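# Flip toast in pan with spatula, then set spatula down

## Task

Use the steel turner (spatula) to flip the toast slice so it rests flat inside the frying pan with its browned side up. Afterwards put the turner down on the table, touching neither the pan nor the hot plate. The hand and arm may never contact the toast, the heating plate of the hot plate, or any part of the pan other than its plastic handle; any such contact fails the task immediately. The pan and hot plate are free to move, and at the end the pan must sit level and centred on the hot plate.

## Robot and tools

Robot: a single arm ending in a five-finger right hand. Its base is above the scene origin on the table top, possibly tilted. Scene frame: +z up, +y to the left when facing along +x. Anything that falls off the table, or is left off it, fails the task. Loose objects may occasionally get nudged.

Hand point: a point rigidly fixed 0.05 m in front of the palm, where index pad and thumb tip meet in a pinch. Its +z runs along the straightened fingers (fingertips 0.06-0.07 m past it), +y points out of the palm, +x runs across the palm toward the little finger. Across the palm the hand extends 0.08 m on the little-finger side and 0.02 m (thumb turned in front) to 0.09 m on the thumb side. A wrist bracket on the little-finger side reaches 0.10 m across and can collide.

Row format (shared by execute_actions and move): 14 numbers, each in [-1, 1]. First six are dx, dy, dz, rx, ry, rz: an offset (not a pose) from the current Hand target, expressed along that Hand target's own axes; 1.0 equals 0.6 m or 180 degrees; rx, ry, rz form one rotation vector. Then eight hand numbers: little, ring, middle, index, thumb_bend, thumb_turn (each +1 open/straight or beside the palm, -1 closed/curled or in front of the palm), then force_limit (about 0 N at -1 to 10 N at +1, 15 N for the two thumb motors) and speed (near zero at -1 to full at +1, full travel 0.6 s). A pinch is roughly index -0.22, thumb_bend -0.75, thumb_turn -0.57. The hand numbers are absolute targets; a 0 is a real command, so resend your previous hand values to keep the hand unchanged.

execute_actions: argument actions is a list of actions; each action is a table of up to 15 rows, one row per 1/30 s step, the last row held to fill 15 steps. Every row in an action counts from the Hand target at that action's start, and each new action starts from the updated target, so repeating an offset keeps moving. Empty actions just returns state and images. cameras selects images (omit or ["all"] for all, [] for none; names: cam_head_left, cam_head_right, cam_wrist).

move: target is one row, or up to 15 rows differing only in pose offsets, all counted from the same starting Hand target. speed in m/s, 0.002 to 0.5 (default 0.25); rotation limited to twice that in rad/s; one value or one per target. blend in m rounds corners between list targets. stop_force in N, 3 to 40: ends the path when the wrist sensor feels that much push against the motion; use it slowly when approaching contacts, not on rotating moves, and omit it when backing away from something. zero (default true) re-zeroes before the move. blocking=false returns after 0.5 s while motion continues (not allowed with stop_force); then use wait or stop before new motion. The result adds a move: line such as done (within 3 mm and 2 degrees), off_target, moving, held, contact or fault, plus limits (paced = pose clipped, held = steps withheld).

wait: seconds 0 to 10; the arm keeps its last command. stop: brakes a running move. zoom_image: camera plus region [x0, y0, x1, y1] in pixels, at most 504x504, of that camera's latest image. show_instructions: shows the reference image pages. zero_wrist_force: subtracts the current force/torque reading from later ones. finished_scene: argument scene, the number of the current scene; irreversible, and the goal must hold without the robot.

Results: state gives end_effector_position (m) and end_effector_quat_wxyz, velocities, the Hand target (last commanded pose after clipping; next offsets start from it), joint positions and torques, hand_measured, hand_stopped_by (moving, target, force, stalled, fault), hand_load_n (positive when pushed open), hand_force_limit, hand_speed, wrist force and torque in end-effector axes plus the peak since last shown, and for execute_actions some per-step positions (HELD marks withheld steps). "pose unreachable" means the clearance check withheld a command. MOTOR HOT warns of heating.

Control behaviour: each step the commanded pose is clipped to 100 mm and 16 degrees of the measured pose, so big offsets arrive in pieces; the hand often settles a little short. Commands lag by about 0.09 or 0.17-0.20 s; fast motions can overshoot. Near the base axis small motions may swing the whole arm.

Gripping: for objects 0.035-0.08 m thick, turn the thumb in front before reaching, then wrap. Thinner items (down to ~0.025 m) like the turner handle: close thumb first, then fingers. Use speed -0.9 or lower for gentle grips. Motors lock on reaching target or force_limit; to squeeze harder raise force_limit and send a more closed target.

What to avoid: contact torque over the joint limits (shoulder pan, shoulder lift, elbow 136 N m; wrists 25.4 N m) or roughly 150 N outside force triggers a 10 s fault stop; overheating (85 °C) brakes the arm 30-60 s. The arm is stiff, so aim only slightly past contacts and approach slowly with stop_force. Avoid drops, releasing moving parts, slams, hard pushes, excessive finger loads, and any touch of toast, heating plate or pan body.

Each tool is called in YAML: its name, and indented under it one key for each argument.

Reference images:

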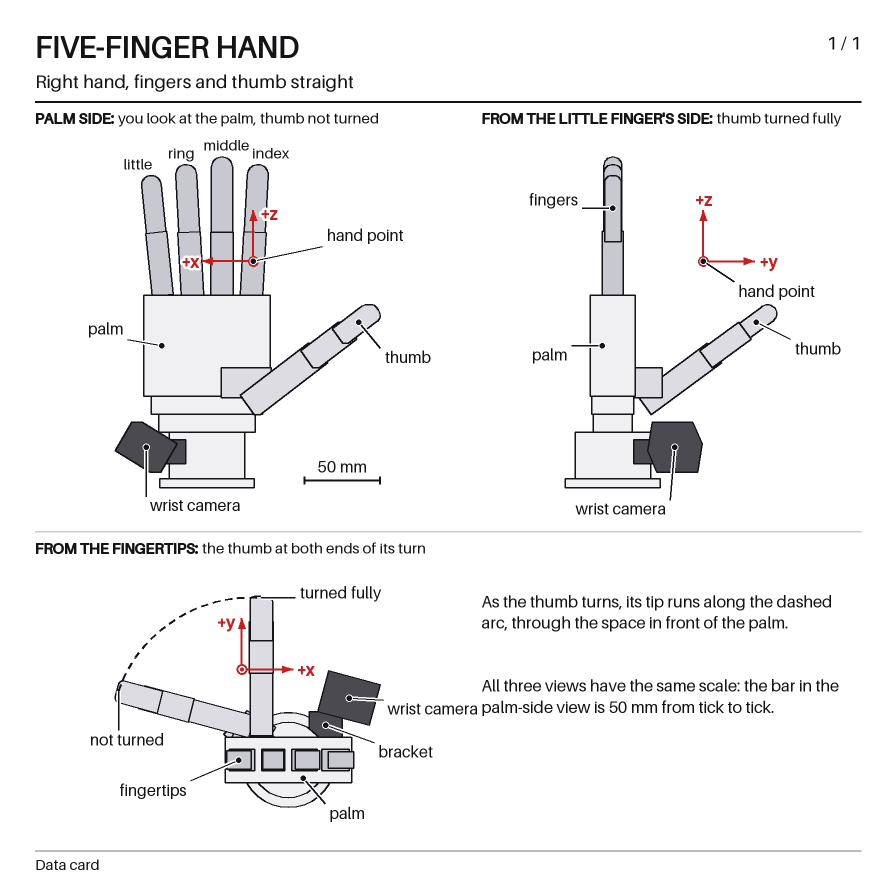

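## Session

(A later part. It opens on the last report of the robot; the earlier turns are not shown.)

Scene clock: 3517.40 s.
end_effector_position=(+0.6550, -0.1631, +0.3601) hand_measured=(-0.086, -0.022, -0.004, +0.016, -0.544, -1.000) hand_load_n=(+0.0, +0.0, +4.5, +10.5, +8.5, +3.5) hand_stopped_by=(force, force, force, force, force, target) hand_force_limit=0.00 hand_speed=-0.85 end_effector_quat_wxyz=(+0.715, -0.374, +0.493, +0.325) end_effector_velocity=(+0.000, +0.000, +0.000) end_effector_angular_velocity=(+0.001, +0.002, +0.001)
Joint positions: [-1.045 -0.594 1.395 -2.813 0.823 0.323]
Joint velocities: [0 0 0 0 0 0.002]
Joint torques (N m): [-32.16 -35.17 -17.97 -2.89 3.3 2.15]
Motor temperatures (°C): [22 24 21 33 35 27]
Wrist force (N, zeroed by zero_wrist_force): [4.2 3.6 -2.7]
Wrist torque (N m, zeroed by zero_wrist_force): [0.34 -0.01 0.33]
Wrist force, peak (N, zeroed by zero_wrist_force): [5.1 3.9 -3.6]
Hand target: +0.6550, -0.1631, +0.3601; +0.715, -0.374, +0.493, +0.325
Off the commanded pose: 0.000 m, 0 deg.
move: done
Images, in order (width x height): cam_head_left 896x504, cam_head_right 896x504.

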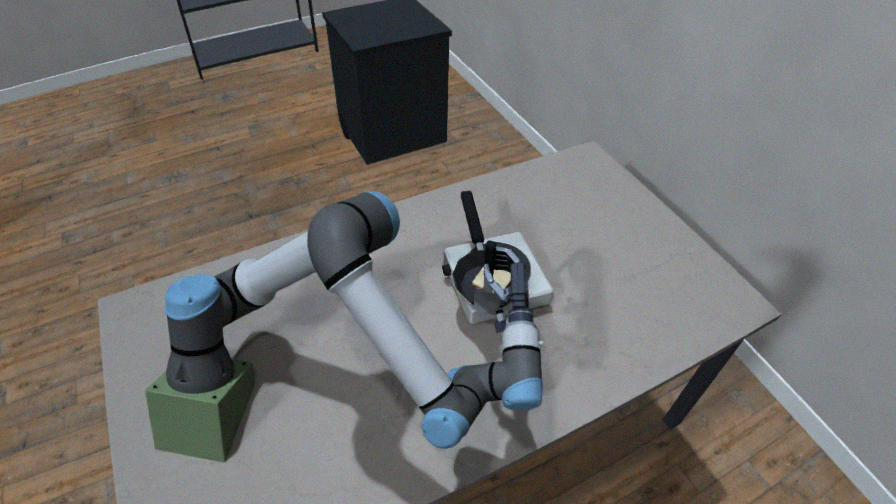

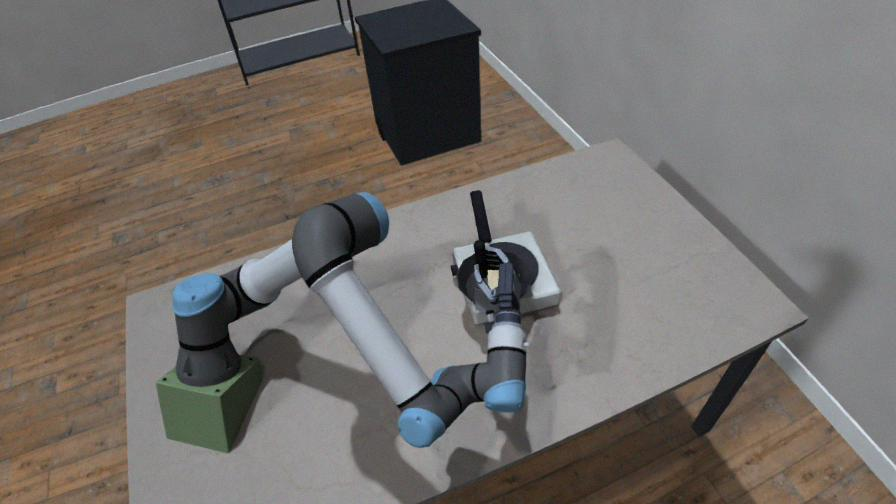

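move:
  target: [0.0234,-0.0182,0.0778,0,0,0,-1,-1,-1,-1,-1,-1,0,-0.85]
  speed: 0.03
  stop_force: 8
  cameras: ["cam_head_left","cam_head_right"]

zoom_image:
  camera: "cam_head_left"
  region: [400, 190, 580, 380]

zoom_image:
  camera: "cam_head_right"
  region: [400, 190, 580, 380]

Scene clock: 3524.80 s.
end_effector_position=(+0.6900, -0.1274, +0.3600) hand_measured=(-0.086, -0.022, -0.004, +0.016, -0.544, -1.000) hand_load_n=(+0.0, +0.0, +4.5, +9.5, +8.5, +3.0) hand_stopped_by=(force, force, force, force, force, target) hand_force_limit=0.00 hand_speed=-0.85 end_effector_quat_wxyz=(+0.715, -0.374, +0.493, +0.325) end_effector_velocity=(+0.000, +0.000, +0.000) end_effector_angular_velocity=(-0.001, +0.001, +0.000)
Joint positions: [-0.983 -0.636 1.389 -2.711 0.798 0.245]
Joint velocities: [-0.001 0 -0.001 0 -0.001 0.001]
Joint torques (N m): [-31.9 -34.87 -11.07 -3.12 3.29 2.05]
Motor temperatures (°C): [22 24 21 33 35 27]
Wrist force (N, zeroed by zero_wrist_force): [4.1 3.7 -2.7]
Wrist torque (N m, zeroed by zero_wrist_force): [0.39 0.00 0.34]
Wrist force, peak (N, zeroed by zero_wrist_force): [5.3 4.3 -4.0]
Hand target: +0.6900, -0.1274, +0.3600; +0.715, -0.374, +0.493, +0.325
Off the commanded pose: 0.000 m, 0 deg.
move: done
Images, in order (width x height): cam_head_left 896x504, cam_head_right 896x504.

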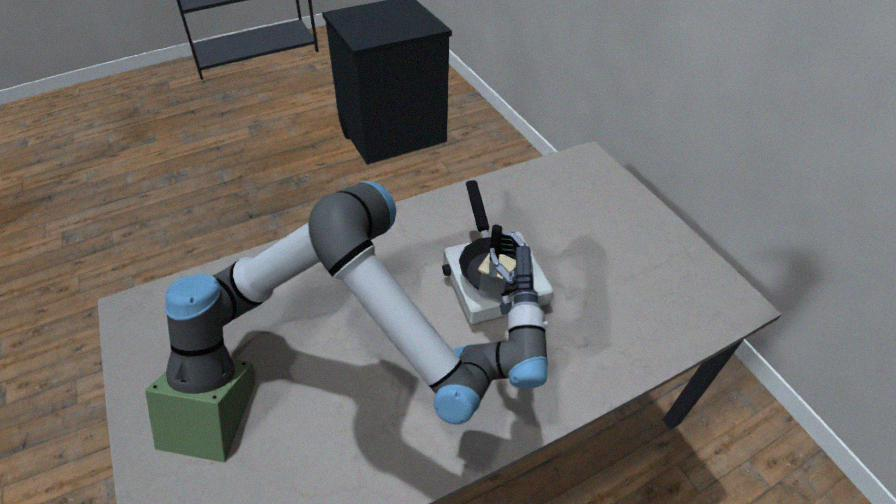

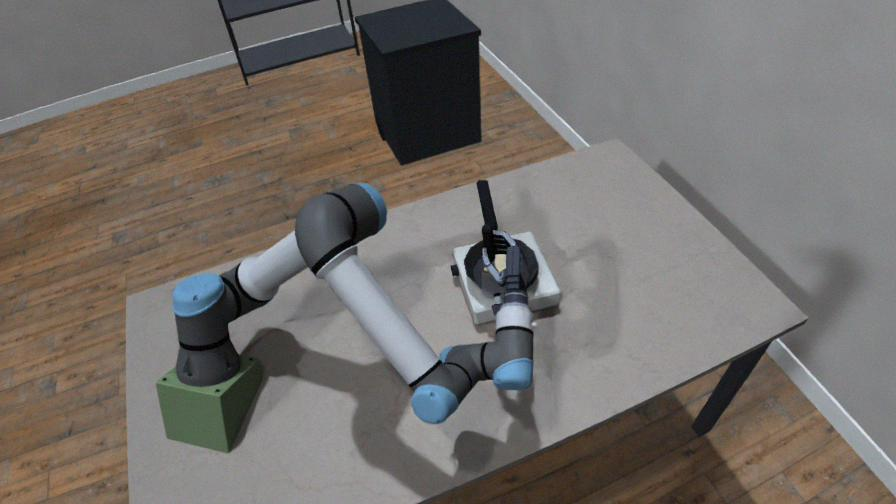

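Scaled by 2.653.

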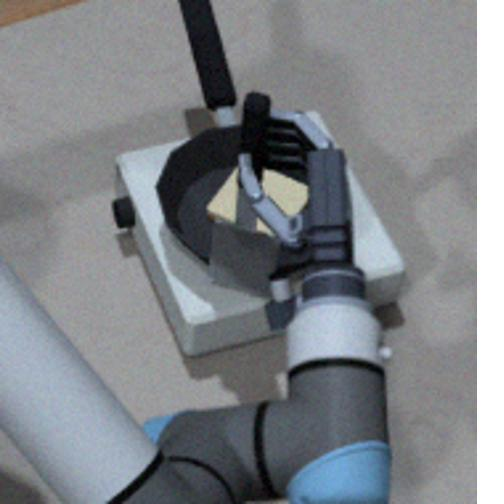

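Scaled by 2.653.

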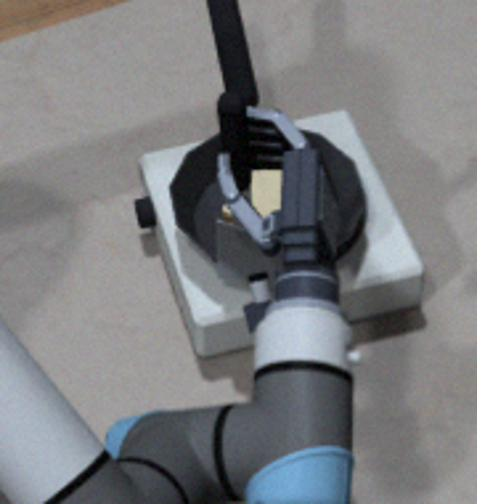

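move:
  target: [0.013,-0.0045,0.048,0,0,0,-1,-1,-1,-1,-1,-1,0,-0.85]
  speed: 0.03
  stop_force: 8
  cameras: []

move:
  target: [-0.013,0.0045,-0.048,0,0,0,-1,-1,-1,-1,-1,-1,0,-0.85]
  speed: 0.05
  cameras: []

move:
  target: [-0.3,-0.07,0.07,0,0,0,-1,-1,-1,-1,-1,-1,0,-0.85]
  speed: 0.12
  cameras: ["cam_head_left","cam_head_right"]

zoom_image:
  camera: "cam_head_left"
  region: [400, 170, 580, 340]

zoom_image:
  camera: "cam_head_right"
  region: [400, 170, 580, 340]

Scene clock: 3531.40 s.
end_effector_position=(+0.7079, -0.1034, +0.3599) hand_measured=(-0.086, -0.022, -0.004, +0.016, -0.544, -1.000) hand_load_n=(+0.0, +0.0, +4.0, +10.5, +9.5, +3.5) hand_stopped_by=(force, force, force, force, force, target) hand_force_limit=0.00 hand_speed=-0.85 end_effector_quat_wxyz=(+0.715, -0.374, +0.493, +0.325) end_effector_velocity=(+0.000, +0.001, +0.000) end_effector_angular_velocity=(+0.000, +0.001, +0.000)
Joint positions: [-0.947 -0.665 1.393 -2.653 0.785 0.197]
Joint velocities: [0.001 0 0.001 0 -0.001 0]
Joint torques (N m): [-31.64 -35.39 -18.2 -3.26 3.59 2.23]
Motor temperatures (°C): [22 24 21 33 35 27]
Wrist force (N, zeroed by zero_wrist_force): [4.2 3.3 -2.9]
Wrist torque (N m, zeroed by zero_wrist_force): [0.32 0.02 0.36]
Wrist force, peak (N, zeroed by zero_wrist_force): [5.1 3.8 -3.5]
Hand target: +0.7079, -0.1034, +0.3600; +0.715, -0.374, +0.493, +0.325
Off the commanded pose: 0.000 m, 0 deg.
move: done
No camera images: "cameras" was empty.

Scene clock: 3532.27 s.
end_effector_position=(+0.6899, -0.1276, +0.3600) hand_measured=(-0.086, -0.022, -0.004, +0.014, -0.544, -1.000) hand_load_n=(+0.5, +2.0, +6.0, +6.0, +9.0, -0.5) hand_stopped_by=(force, force, force, force, force, target) hand_force_limit=0.00 hand_speed=-0.85 end_effector_quat_wxyz=(+0.715, -0.373, +0.493, +0.325) end_effector_velocity=(+0.002, +0.002, +0.000) end_effector_angular_velocity=(+0.000, -0.001, -0.003)
Joint positions: [-0.984 -0.635 1.389 -2.712 0.798 0.245]
Joint velocities: [0.003 -0.003 0 0.01 -0.002 -0.009]
Joint torques (N m): [-20.12 -58.25 -17.03 0.86 0.91 -2.39]
Motor temperatures (°C): [22 24 21 33 35 27]
Wrist force (N, zeroed by zero_wrist_force): [4.9 3.6 -1.9]
Wrist torque (N m, zeroed by zero_wrist_force): [0.44 -0.23 0.29]
Wrist force, peak (N, zeroed by zero_wrist_force): [5.3 3.6 -2.4]
Hand target: +0.6900, -0.1274, +0.3600; +0.715, -0.374, +0.493, +0.325
Off the commanded pose: 0.000 m, 0 deg.
move: done
No camera images: "cameras" was empty.

Scene clock: 3534.20 s.
end_effector_position=(+0.6901, -0.1301, +0.5496) hand_measured=(-0.086, -0.022, -0.004, +0.014, -0.544, -1.000) hand_load_n=(+0.5, +2.0, +6.0, +6.0, +8.5, -1.0) hand_stopped_by=(force, force, force, force, force, target) hand_force_limit=0.00 hand_speed=-0.85 end_effector_quat_wxyz=(+0.715, -0.374, +0.493, +0.325) end_effector_velocity=(+0.000, +0.001, +0.000) end_effector_angular_velocity=(-0.001, +0.000, +0.001)
Joint positions: [-1.103 -0.817 1.261 -2.503 0.849 0.393]
Joint velocities: [0.001 0 0 -0.001 -0.001 -0.001]
Joint torques (N m): [-17.98 -30.68 -14.24 -2.74 0.82 -2.13]
Motor temperatures (°C): [22 24 21 33 35 27]
Wrist force (N, zeroed by zero_wrist_force): [4.9 3.3 -1.8]
Wrist torque (N m, zeroed by zero_wrist_force): [0.34 -0.29 0.30]
Wrist force, peak (N, zeroed by zero_wrist_force): [6.6 3.8 -2.3]
Hand target: +0.6901, -0.1301, +0.5496; +0.715, -0.374, +0.493, +0.325
Off the commanded pose: 0.000 m, 0 deg.
move: done
Images, in order (width x height): cam_head_left 896x504, cam_head_right 896x504.

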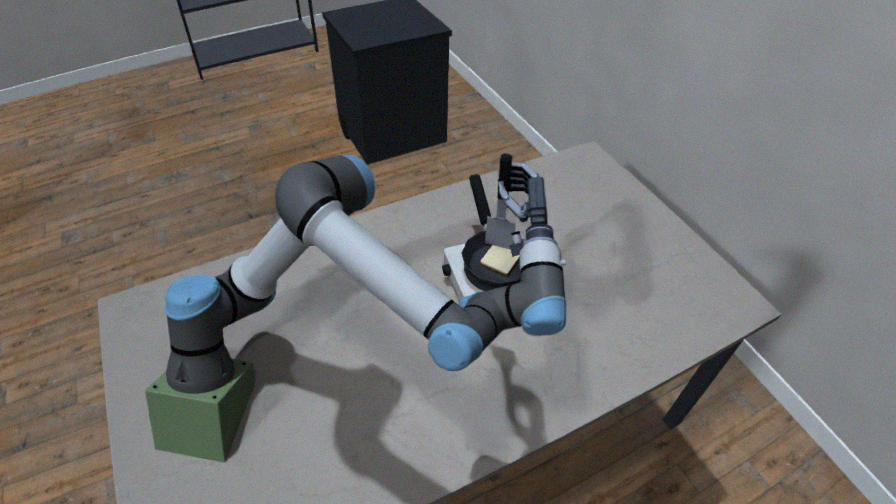

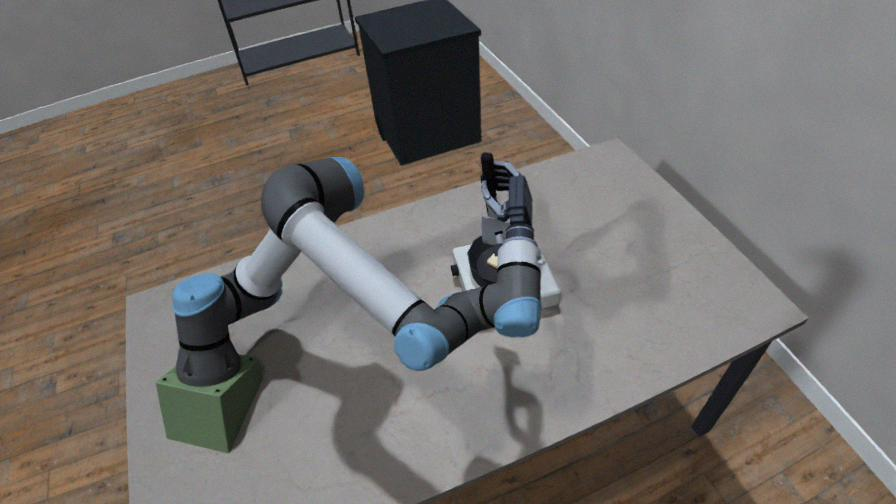

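Scaled by 2.800.

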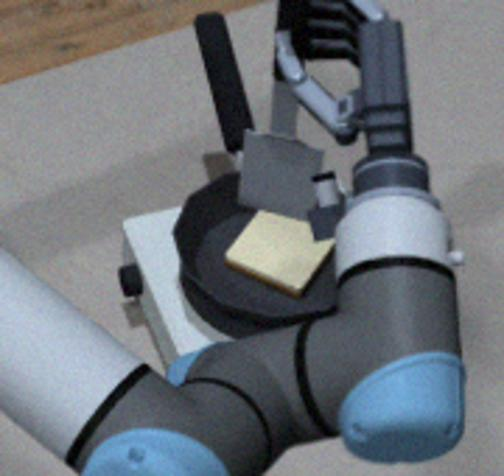

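Scaled by 2.800.

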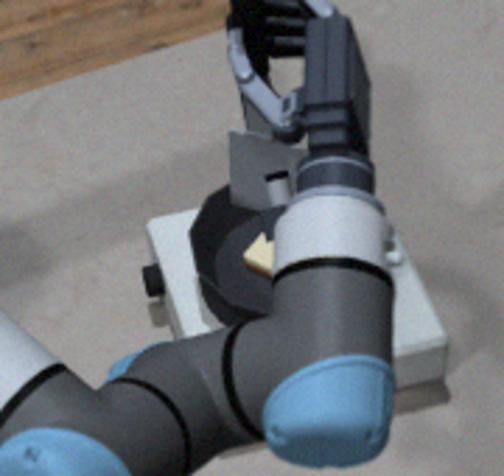

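move:
  target: [-0.05,0.305,0.077,-0.76,0.189,-0.149,-1,-1,-1,-1,-1,-1,0,-0.85]
  speed: 0.2
  cameras: ["cam_head_left","cam_head_right"]

Scene clock: 3550.13 s.
end_effector_position=(+0.5495, -0.0008, +0.5498) hand_measured=(-0.086, -0.020, -0.004, +0.014, -0.544, -1.000) hand_load_n=(-0.5, +5.5, +6.5, +4.5, +8.5, -2.0) hand_stopped_by=(force, force, force, force, force, target) hand_force_limit=0.00 hand_speed=-0.85 end_effector_quat_wxyz=(-0.049, +0.803, -0.045, -0.592) end_effector_velocity=(+0.000, +0.000, +0.000) end_effector_angular_velocity=(+0.002, +0.000, +0.000)
Joint positions: [-0.667 -0.536 0.034 -3.122 1.738 0.96]
Joint velocities: [0 0 0 0 0 -0.002]
Joint torques (N m): [-20.72 -44.45 -12.21 4.4 2.15 -2.08]
Motor temperatures (°C): [22 24 21 33 35 27]
Wrist force (N, zeroed by zero_wrist_force): [5.0 2.7 -0.6]
Wrist torque (N m, zeroed by zero_wrist_force): [0.33 -0.39 0.23]
Wrist force, peak (N, zeroed by zero_wrist_force): [5.5 12.5 -1.5]
Hand target: +0.5496, -0.0008, +0.5497; -0.049, +0.803, -0.045, -0.592
Off the commanded pose: 0.001 m, 42 deg; orientation clipped.
elbow stopped short: the move would have taken joint 3 (elbow) straighter than the controller allows.
move: held (a check stopped the path); limits=paced,held
pose unreachable: on one or more control steps of this call, first in action 0 (counted from 0), an arm could not follow its commanded pose, so it was not sent that pose on those steps. It may still have moved: this result reports where it is.
cause: moving toward the commanded pose would bring two parts of the arm too close to each other (joints 4 (wrist 1) to 6 (wrist 3) lie between them).
Images, in order (width x height): cam_head_left 896x504, cam_head_right 896x504.

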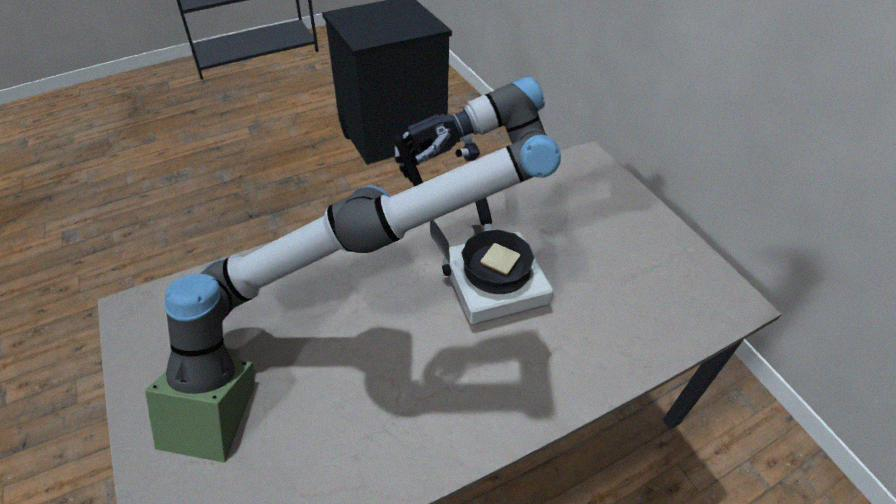

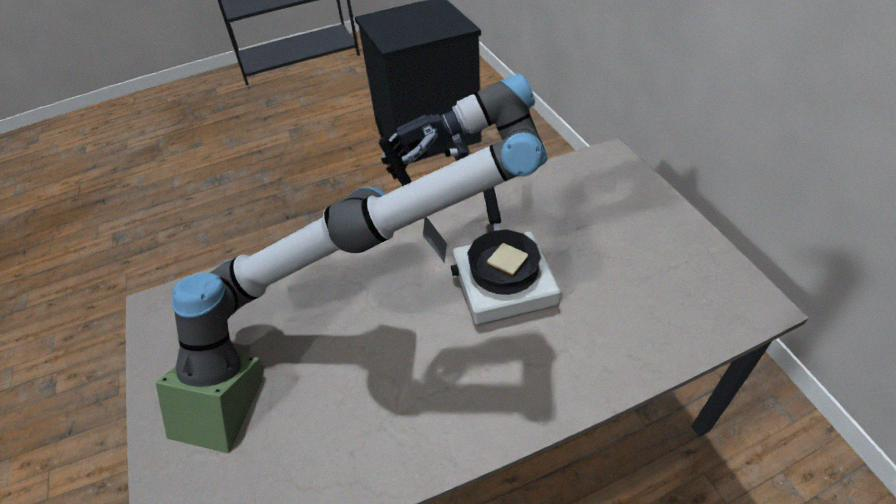

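zoom_image:
  camera: "cam_head_left"
  region: [420, 170, 580, 340]

zoom_image:
  camera: "cam_head_right"
  region: [420, 170, 580, 340]

zoom_image:
  camera: "cam_head_left"
  region: [380, 80, 520, 280]

zoom_image:
  camera: "cam_head_right"
  region: [360, 80, 500, 280]

Scaled by 2.965.

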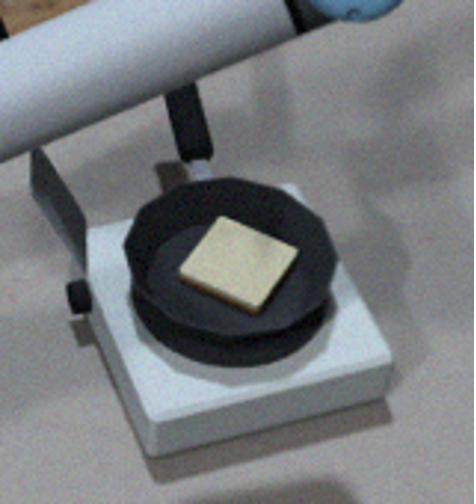

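Scaled by 2.965.

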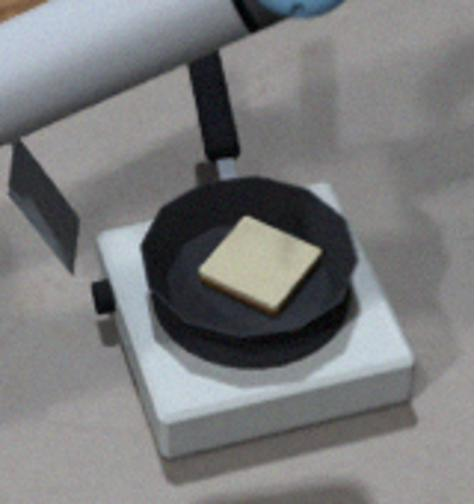

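Scaled by 2.520.

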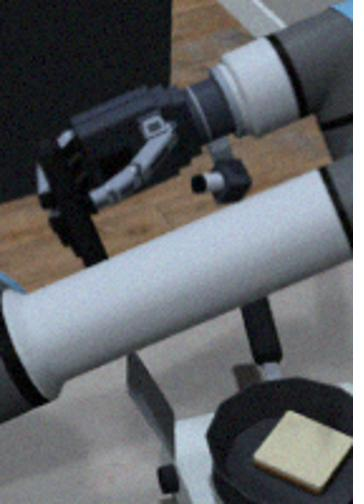

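Scaled by 2.520.

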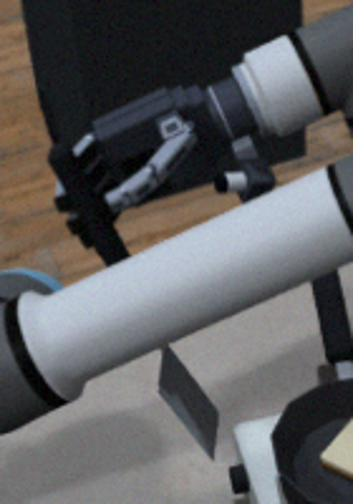

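move:
  target: [0.072,0.184,-0.25,0.628,-0.036,-0.021,-1,-1,-1,-1,-1,-1,0,-0.85]
  speed: 0.2
  cameras: []

Scene clock: 3566.53 s.
end_effector_position=(+0.6903, -0.1308, +0.5496) hand_measured=(-0.086, -0.020, -0.004, +0.014, -0.544, -1.000) hand_load_n=(+0.0, +2.5, +6.0, +6.0, +8.5, -1.0) hand_stopped_by=(force, force, force, force, force, target) hand_force_limit=0.00 hand_speed=-0.85 end_effector_quat_wxyz=(+0.715, -0.374, +0.494, +0.325) end_effector_velocity=(+0.000, +0.000, +0.000) end_effector_angular_velocity=(+0.001, +0.001, +0.000)
Joint positions: [-1.103 -0.815 1.258 -2.503 0.848 0.394]
Joint velocities: [0.001 0 0 0.001 0 -0.001]
Joint torques (N m): [-17.7 -33.25 -13.84 -0.3 2.38 0]
Motor temperatures (°C): [22 24 21 33 35 27]
Wrist force (N, zeroed by zero_wrist_force): [4.7 4.0 -1.9]
Wrist torque (N m, zeroed by zero_wrist_force): [0.46 -0.27 0.32]
Wrist force, peak (N, zeroed by zero_wrist_force): [5.5 4.8 -1.1]
Hand target: +0.6904, -0.1309, +0.5495; +0.715, -0.374, +0.494, +0.325
Off the commanded pose: 0.000 m, 0 deg.
elbow stopped short: the move would have taken joint 3 (elbow) straighter than the controller allows.
move: done
No camera images: "cameras" was empty.

move:
  target: [0.246,-0.273,0.39,0.1075,0.341,0.2113,-1,-1,-1,-1,-1,-1,0,-0.85]
  speed: 0.15

zoom_image:
  camera: "cam_head_left"
  region: [440, 150, 600, 330]

zoom_image:
  camera: "cam_head_right"
  region: [440, 150, 600, 330]

Scene clock: 3577.50 s.
end_effector_position=(+0.9783, +0.0007, +0.4984) hand_measured=(-0.086, -0.020, -0.004, +0.014, -0.544, -1.000) hand_load_n=(+0.5, +7.5, +6.5, +3.5, +9.0, -3.0) hand_stopped_by=(force, force, force, force, force, target) hand_force_limit=0.00 hand_speed=-0.85 end_effector_quat_wxyz=(+0.335, -0.159, +0.908, +0.196) end_effector_velocity=(+0.000, -0.001, +0.000) end_effector_angular_velocity=(-0.001, +0.001, -0.001)
Joint positions: [-0.861 -0.583 0.034 -1.294 -0.307 0.772]
Joint velocities: [-0.001 0.001 -0.004 0.004 -0.001 0]
Joint torques (N m): [-27.17 -40.1 -24.99 0.43 0.31 2.07]
Motor temperatures (°C): [22 24 21 33 35 27]
Wrist force (N, zeroed by zero_wrist_force): [3.7 2.6 1.6]
Wrist torque (N m, zeroed by zero_wrist_force): [0.28 -0.48 0.21]
Wrist force, peak (N, zeroed by zero_wrist_force): [5.3 4.7 -1.5]
Hand target: +0.9792, +0.0002, +0.4988; +0.280, -0.194, +0.915, +0.215
Off the commanded pose: 0.002 m, 8 deg.
elbow stopped short: the move would have taken joint 3 (elbow) straighter than the controller allows.
move: off_target; limits=paced
camera_calibration:
cam_wrist: T_world_to_cam=[[-0.618675, 0.78409, 0.0494303, 0.573969], [0.1671, 0.0698491, 0.983463, -0.653302], [0.767671, 0.616704, -0.174236, -0.551034], [0, 0, 0, 1]] pos_world=[0.88728, -0.0645858, 0.518117]

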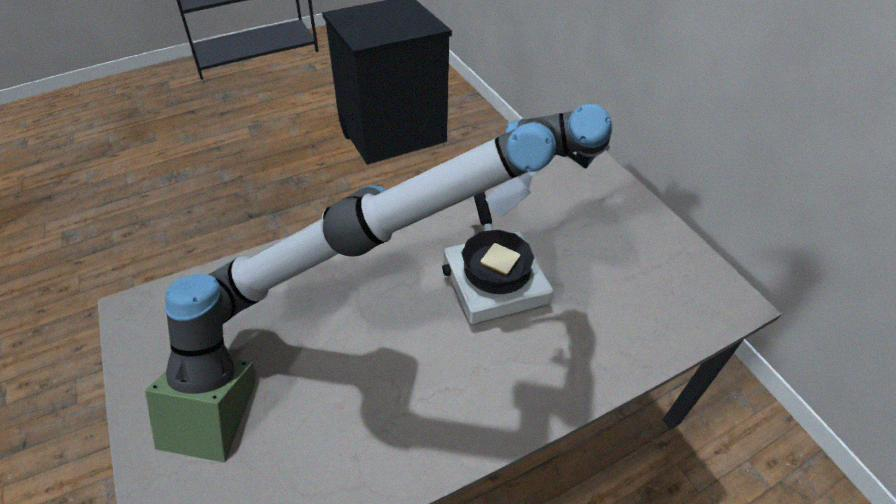

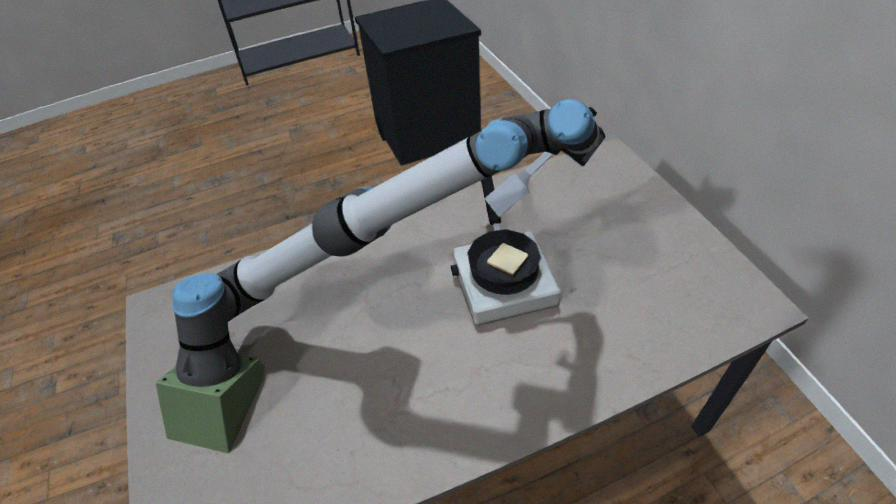

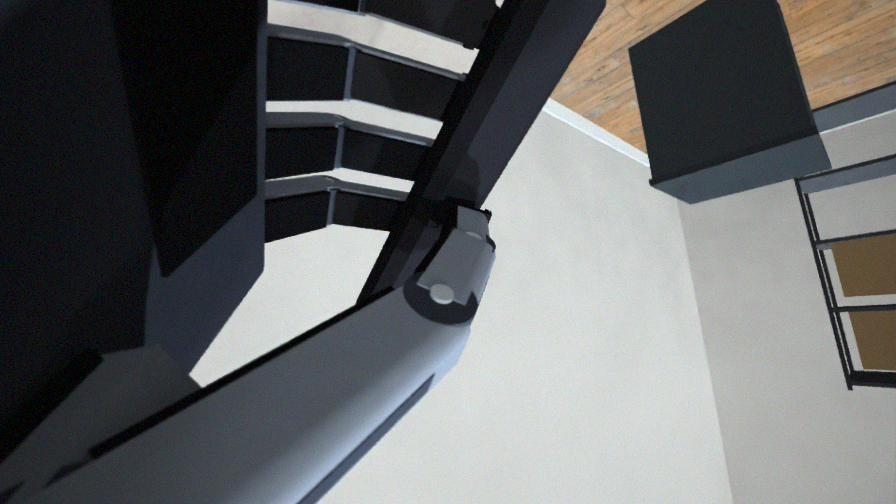

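Scaled by 2.800.

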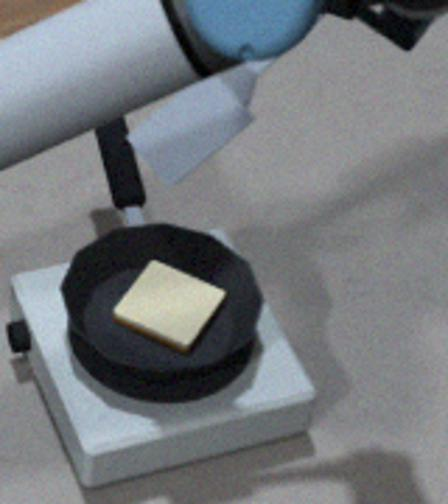

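Scaled by 2.800.

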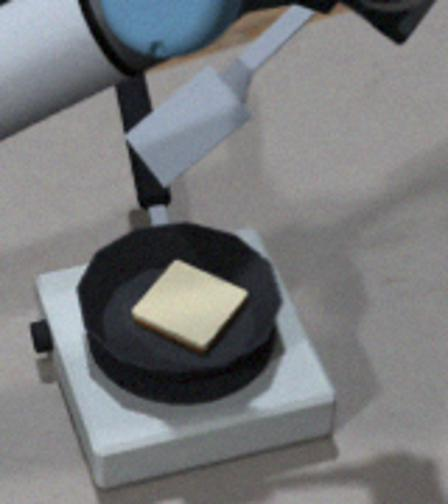

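move:
  target: [0.618,0.247,-0.287,0.099,0.208,0,-1,-1,-1,-1,-1,-1,0,-0.85]
  speed: 0.2
  cameras: []

move:
  target: [0,0,0,0,0,0.4,-1,-1,-1,-1,-1,-1,0,-0.85]
  speed: 0.25
  cameras: ["cam_head_left"]

Scene clock: 3606.23 s.
end_effector_position=(+0.5504, -0.0500, +0.4493) hand_measured=(-0.086, -0.020, -0.004, +0.014, -0.544, -1.000) hand_load_n=(+1.0, +8.5, +6.5, +3.0, +10.0, -3.0) hand_stopped_by=(force, force, force, force, force, target) hand_force_limit=0.00 hand_speed=-0.85 end_effector_quat_wxyz=(-0.001, -0.208, +0.978, +0.000) end_effector_velocity=(-0.001, +0.000, -0.001) end_effector_angular_velocity=(+0.000, +0.004, +0.001)
Joint positions: [-1.182 -1.51 1.355 -1.192 -1.132 0.067]
Joint velocities: [0 0 0.003 -0.001 -0.003 -0.001]
Joint torques (N m): [-12.92 -15.26 -12.95 0.47 -1.52 1.43]
Motor temperatures (°C): [22 24 21 33 35 27]
Wrist force (N, zeroed by zero_wrist_force): [1.9 4.0 1.9]
Wrist torque (N m, zeroed by zero_wrist_force): [0.46 -0.47 0.27]
Wrist force, peak (N, zeroed by zero_wrist_force): [3.4 4.5 1.8]
Hand target: +0.5503, -0.0501, +0.4492; -0.001, -0.208, +0.978, +0.000
Off the commanded pose: 0.000 m, 0 deg.
move: done
No camera images: "cameras" was empty.

Scene clock: 3609.23 s.
end_effector_position=(+0.5504, -0.0499, +0.4491) hand_measured=(-0.086, -0.020, -0.004, +0.014, -0.544, -1.000) hand_load_n=(+0.5, +8.5, +7.0, +2.5, +10.0, -3.0) hand_stopped_by=(force, force, force, force, force, target) hand_force_limit=0.00 hand_speed=-0.85 end_effector_quat_wxyz=(-0.001, +0.407, +0.914, -0.001) end_effector_velocity=(+0.000, +0.000, +0.000) end_effector_angular_velocity=(-0.001, +0.000, -0.001)
Joint positions: [-1.247 -1.698 1.521 -1.14 -1.147 1.253]
Joint velocities: [0 0 -0.001 0 -0.001 0.001]
Joint torques (N m): [-8.55 8.23 -26.19 -4.33 -0.56 1.73]
Motor temperatures (°C): [22 24 21 33 35 27]
Wrist force (N, zeroed by zero_wrist_force): [1.6 3.4 2.1]
Wrist torque (N m, zeroed by zero_wrist_force): [0.37 -0.41 0.28]
Wrist force, peak (N, zeroed by zero_wrist_force): [1.9 3.8 2.0]
Hand target: +0.5504, -0.0500, +0.4491; -0.001, +0.407, +0.914, -0.001
Off the commanded pose: 0.000 m, 0 deg.
move: done
Images, in order (width x height): cam_head_left 896x504.

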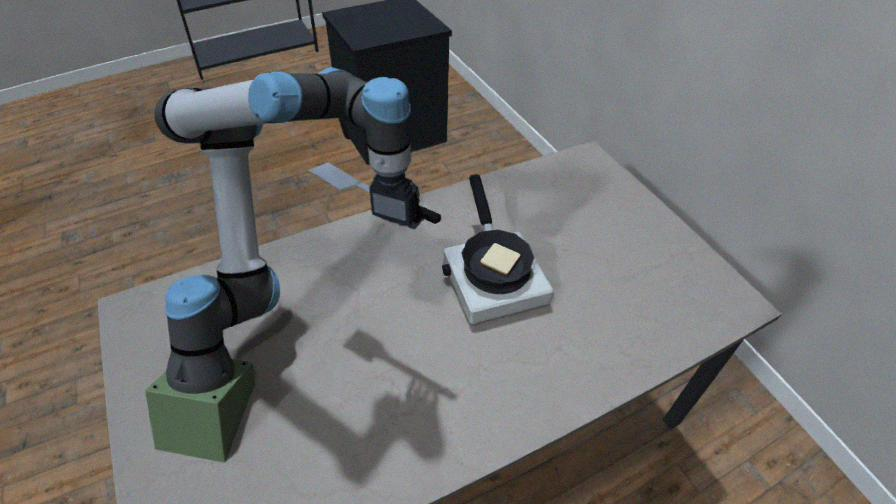

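move:
  target: [0,0,0,0,0,0.4,-1,-1,-1,-1,-1,-1,0,-0.85]
  speed: 0.25

zoom_image:
  camera: "cam_head_left"
  region: [340, 100, 500, 260]

zoom_image:
  camera: "cam_head_right"
  region: [340, 100, 500, 260]

Scene clock: 3616.13 s.
end_effector_position=(+0.5504, -0.0500, +0.4491) hand_measured=(-0.086, -0.020, -0.004, +0.014, -0.544, -1.000) hand_load_n=(+0.5, +8.5, +7.0, +3.0, +10.0, -3.0) hand_stopped_by=(force, force, force, force, force, target) hand_force_limit=0.00 hand_speed=-0.85 end_effector_quat_wxyz=(+0.000, +0.866, +0.500, -0.001) end_effector_velocity=(-0.001, +0.000, +0.000) end_effector_angular_velocity=(+0.000, +0.000, -0.005)
Joint positions: [-1.117 -1.749 1.483 -1.111 -1.118 2.651]
Joint velocities: [0 -0.001 0.002 0 0 0.004]
Joint torques (N m): [-16.64 -13.83 -12.78 -1.67 -0.91 2.25]
Motor temperatures (°C): [22 24 21 33 35 27]
Wrist force (N, zeroed by zero_wrist_force): [2.1 3.6 1.8]
Wrist torque (N m, zeroed by zero_wrist_force): [0.41 -0.55 0.30]
Wrist force, peak (N, zeroed by zero_wrist_force): [2.3 4.1 2.1]
Hand target: +0.5503, -0.0500, +0.4492; +0.000, +0.866, +0.500, -0.001
Off the commanded pose: 0.000 m, 0 deg.
move: done
camera_calibration:
cam_wrist: T_world_to_cam=[[0.974054, -0.226185, 0.00773211, -0.557002], [-0.191002, -0.803253, 0.564184, -0.188092], [-0.121399, -0.551022, -0.825613, 0.523599], [0, 0, 0, 1]] pos_world=[0.570188, 0.0114435, 0.542715]

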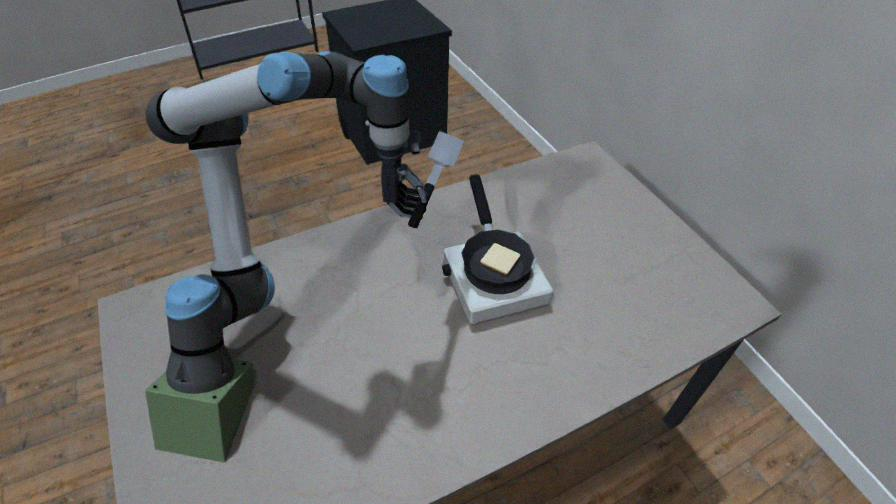

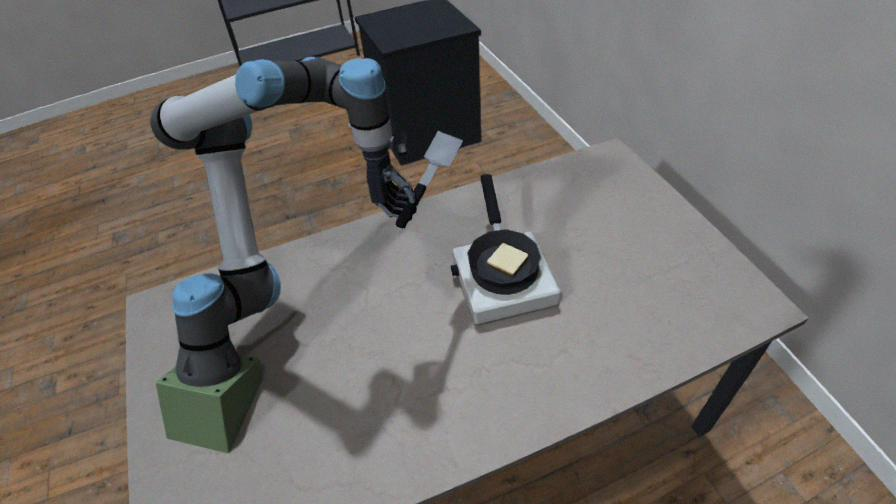

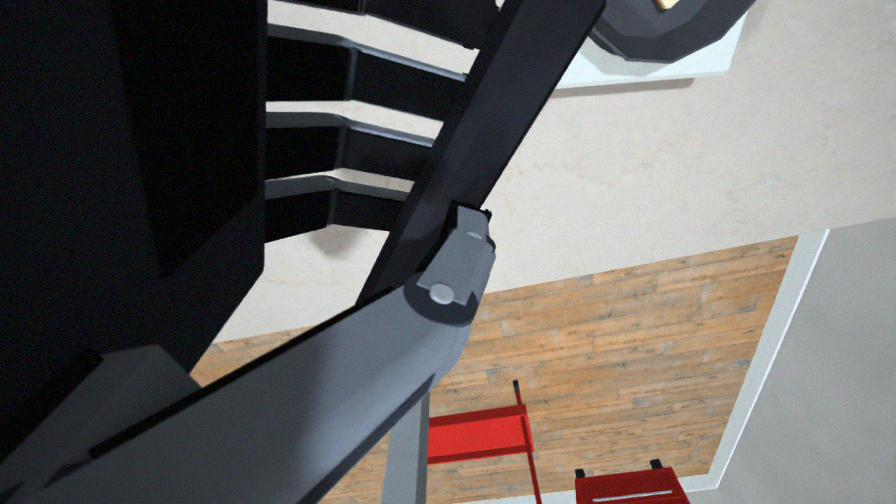

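Scaled by 3.150.

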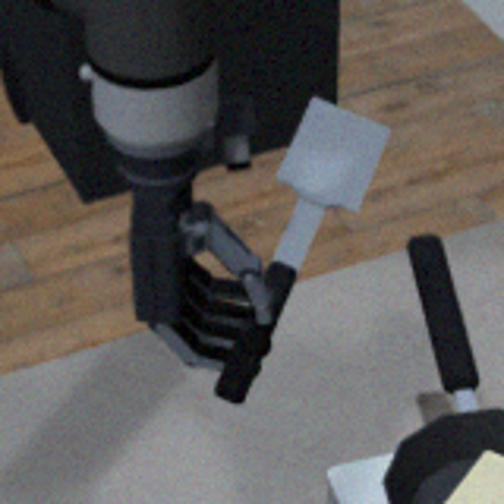

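Scaled by 3.150.

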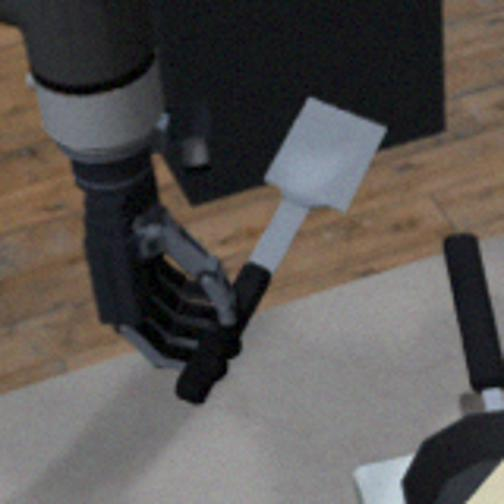

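move:
  target: [0.167,0.289,0,-0.5,0,0,-1,-1,-1,-1,-1,-1,0,-0.85]
  speed: 0.25
  cameras: ["cam_head_left","cam_head_right"]

zoom_image:
  camera: "cam_head_left"
  region: [420, 70, 600, 250]

zoom_image:
  camera: "cam_head_right"
  region: [420, 70, 600, 250]

Scene clock: 3636.10 s.
end_effector_position=(+0.7509, -0.0505, +0.4488) hand_measured=(-0.086, -0.020, -0.004, +0.014, -0.544, -1.000) hand_load_n=(+1.0, +4.5, +6.5, +5.0, +8.5, -1.5) hand_stopped_by=(force, force, force, force, force, target) hand_force_limit=0.00 hand_speed=-0.85 end_effector_quat_wxyz=(+0.612, +0.613, +0.354, +0.353) end_effector_velocity=(+0.000, +0.000, +0.001) end_effector_angular_velocity=(+0.000, -0.004, -0.001)
Joint positions: [-0.556 -1.29 1.926 -3.81 -1.694 3.626]
Joint velocities: [0 0.001 -0.001 -0.003 -0.003 0.001]
Joint torques (N m): [-12.55 -20.94 -21.27 -3.94 -2.26 2.42]
Motor temperatures (°C): [22 24 21 33 35 27]
Wrist force (N, zeroed by zero_wrist_force): [1.6 -0.2 -1.2]
Wrist torque (N m, zeroed by zero_wrist_force): [0.24 -0.12 -0.15]
Wrist force, peak (N, zeroed by zero_wrist_force): [2.2 3.9 2.1]
Hand target: +0.7509, -0.0505, +0.4489; +0.612, +0.613, +0.354, +0.353
Off the commanded pose: 0.001 m, 0 deg.
move: done
Images, in order (width x height): cam_head_left 896x504, cam_head_right 896x504.

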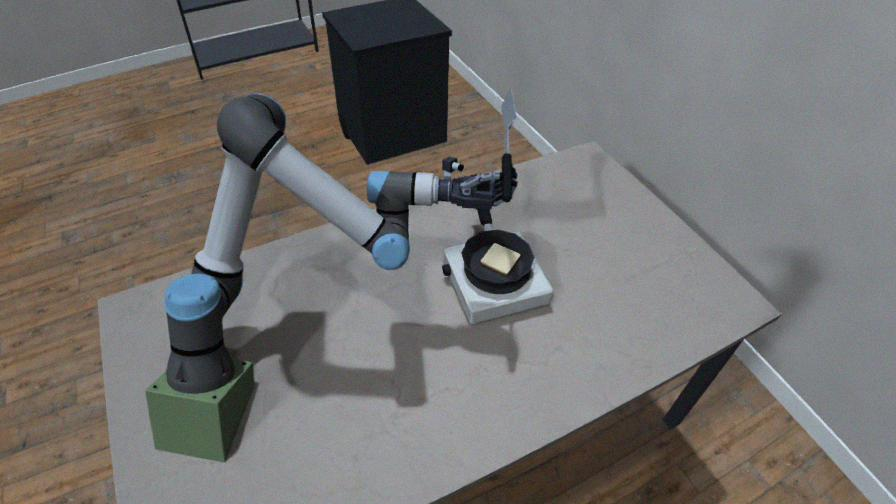

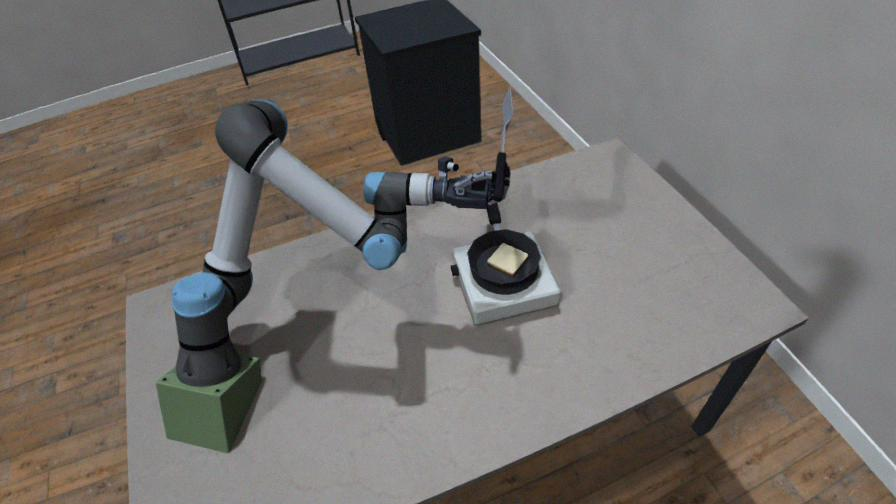

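Scaled by 2.800.

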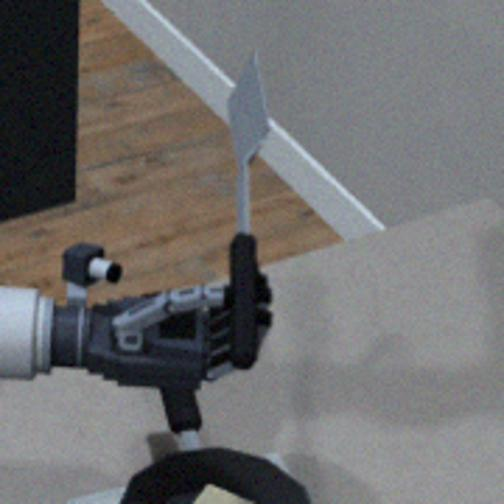

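Scaled by 2.800.

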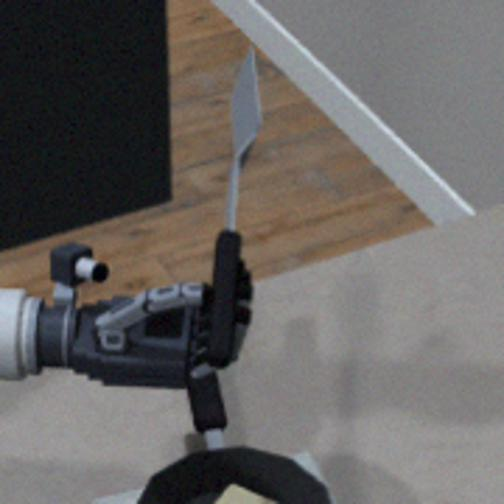

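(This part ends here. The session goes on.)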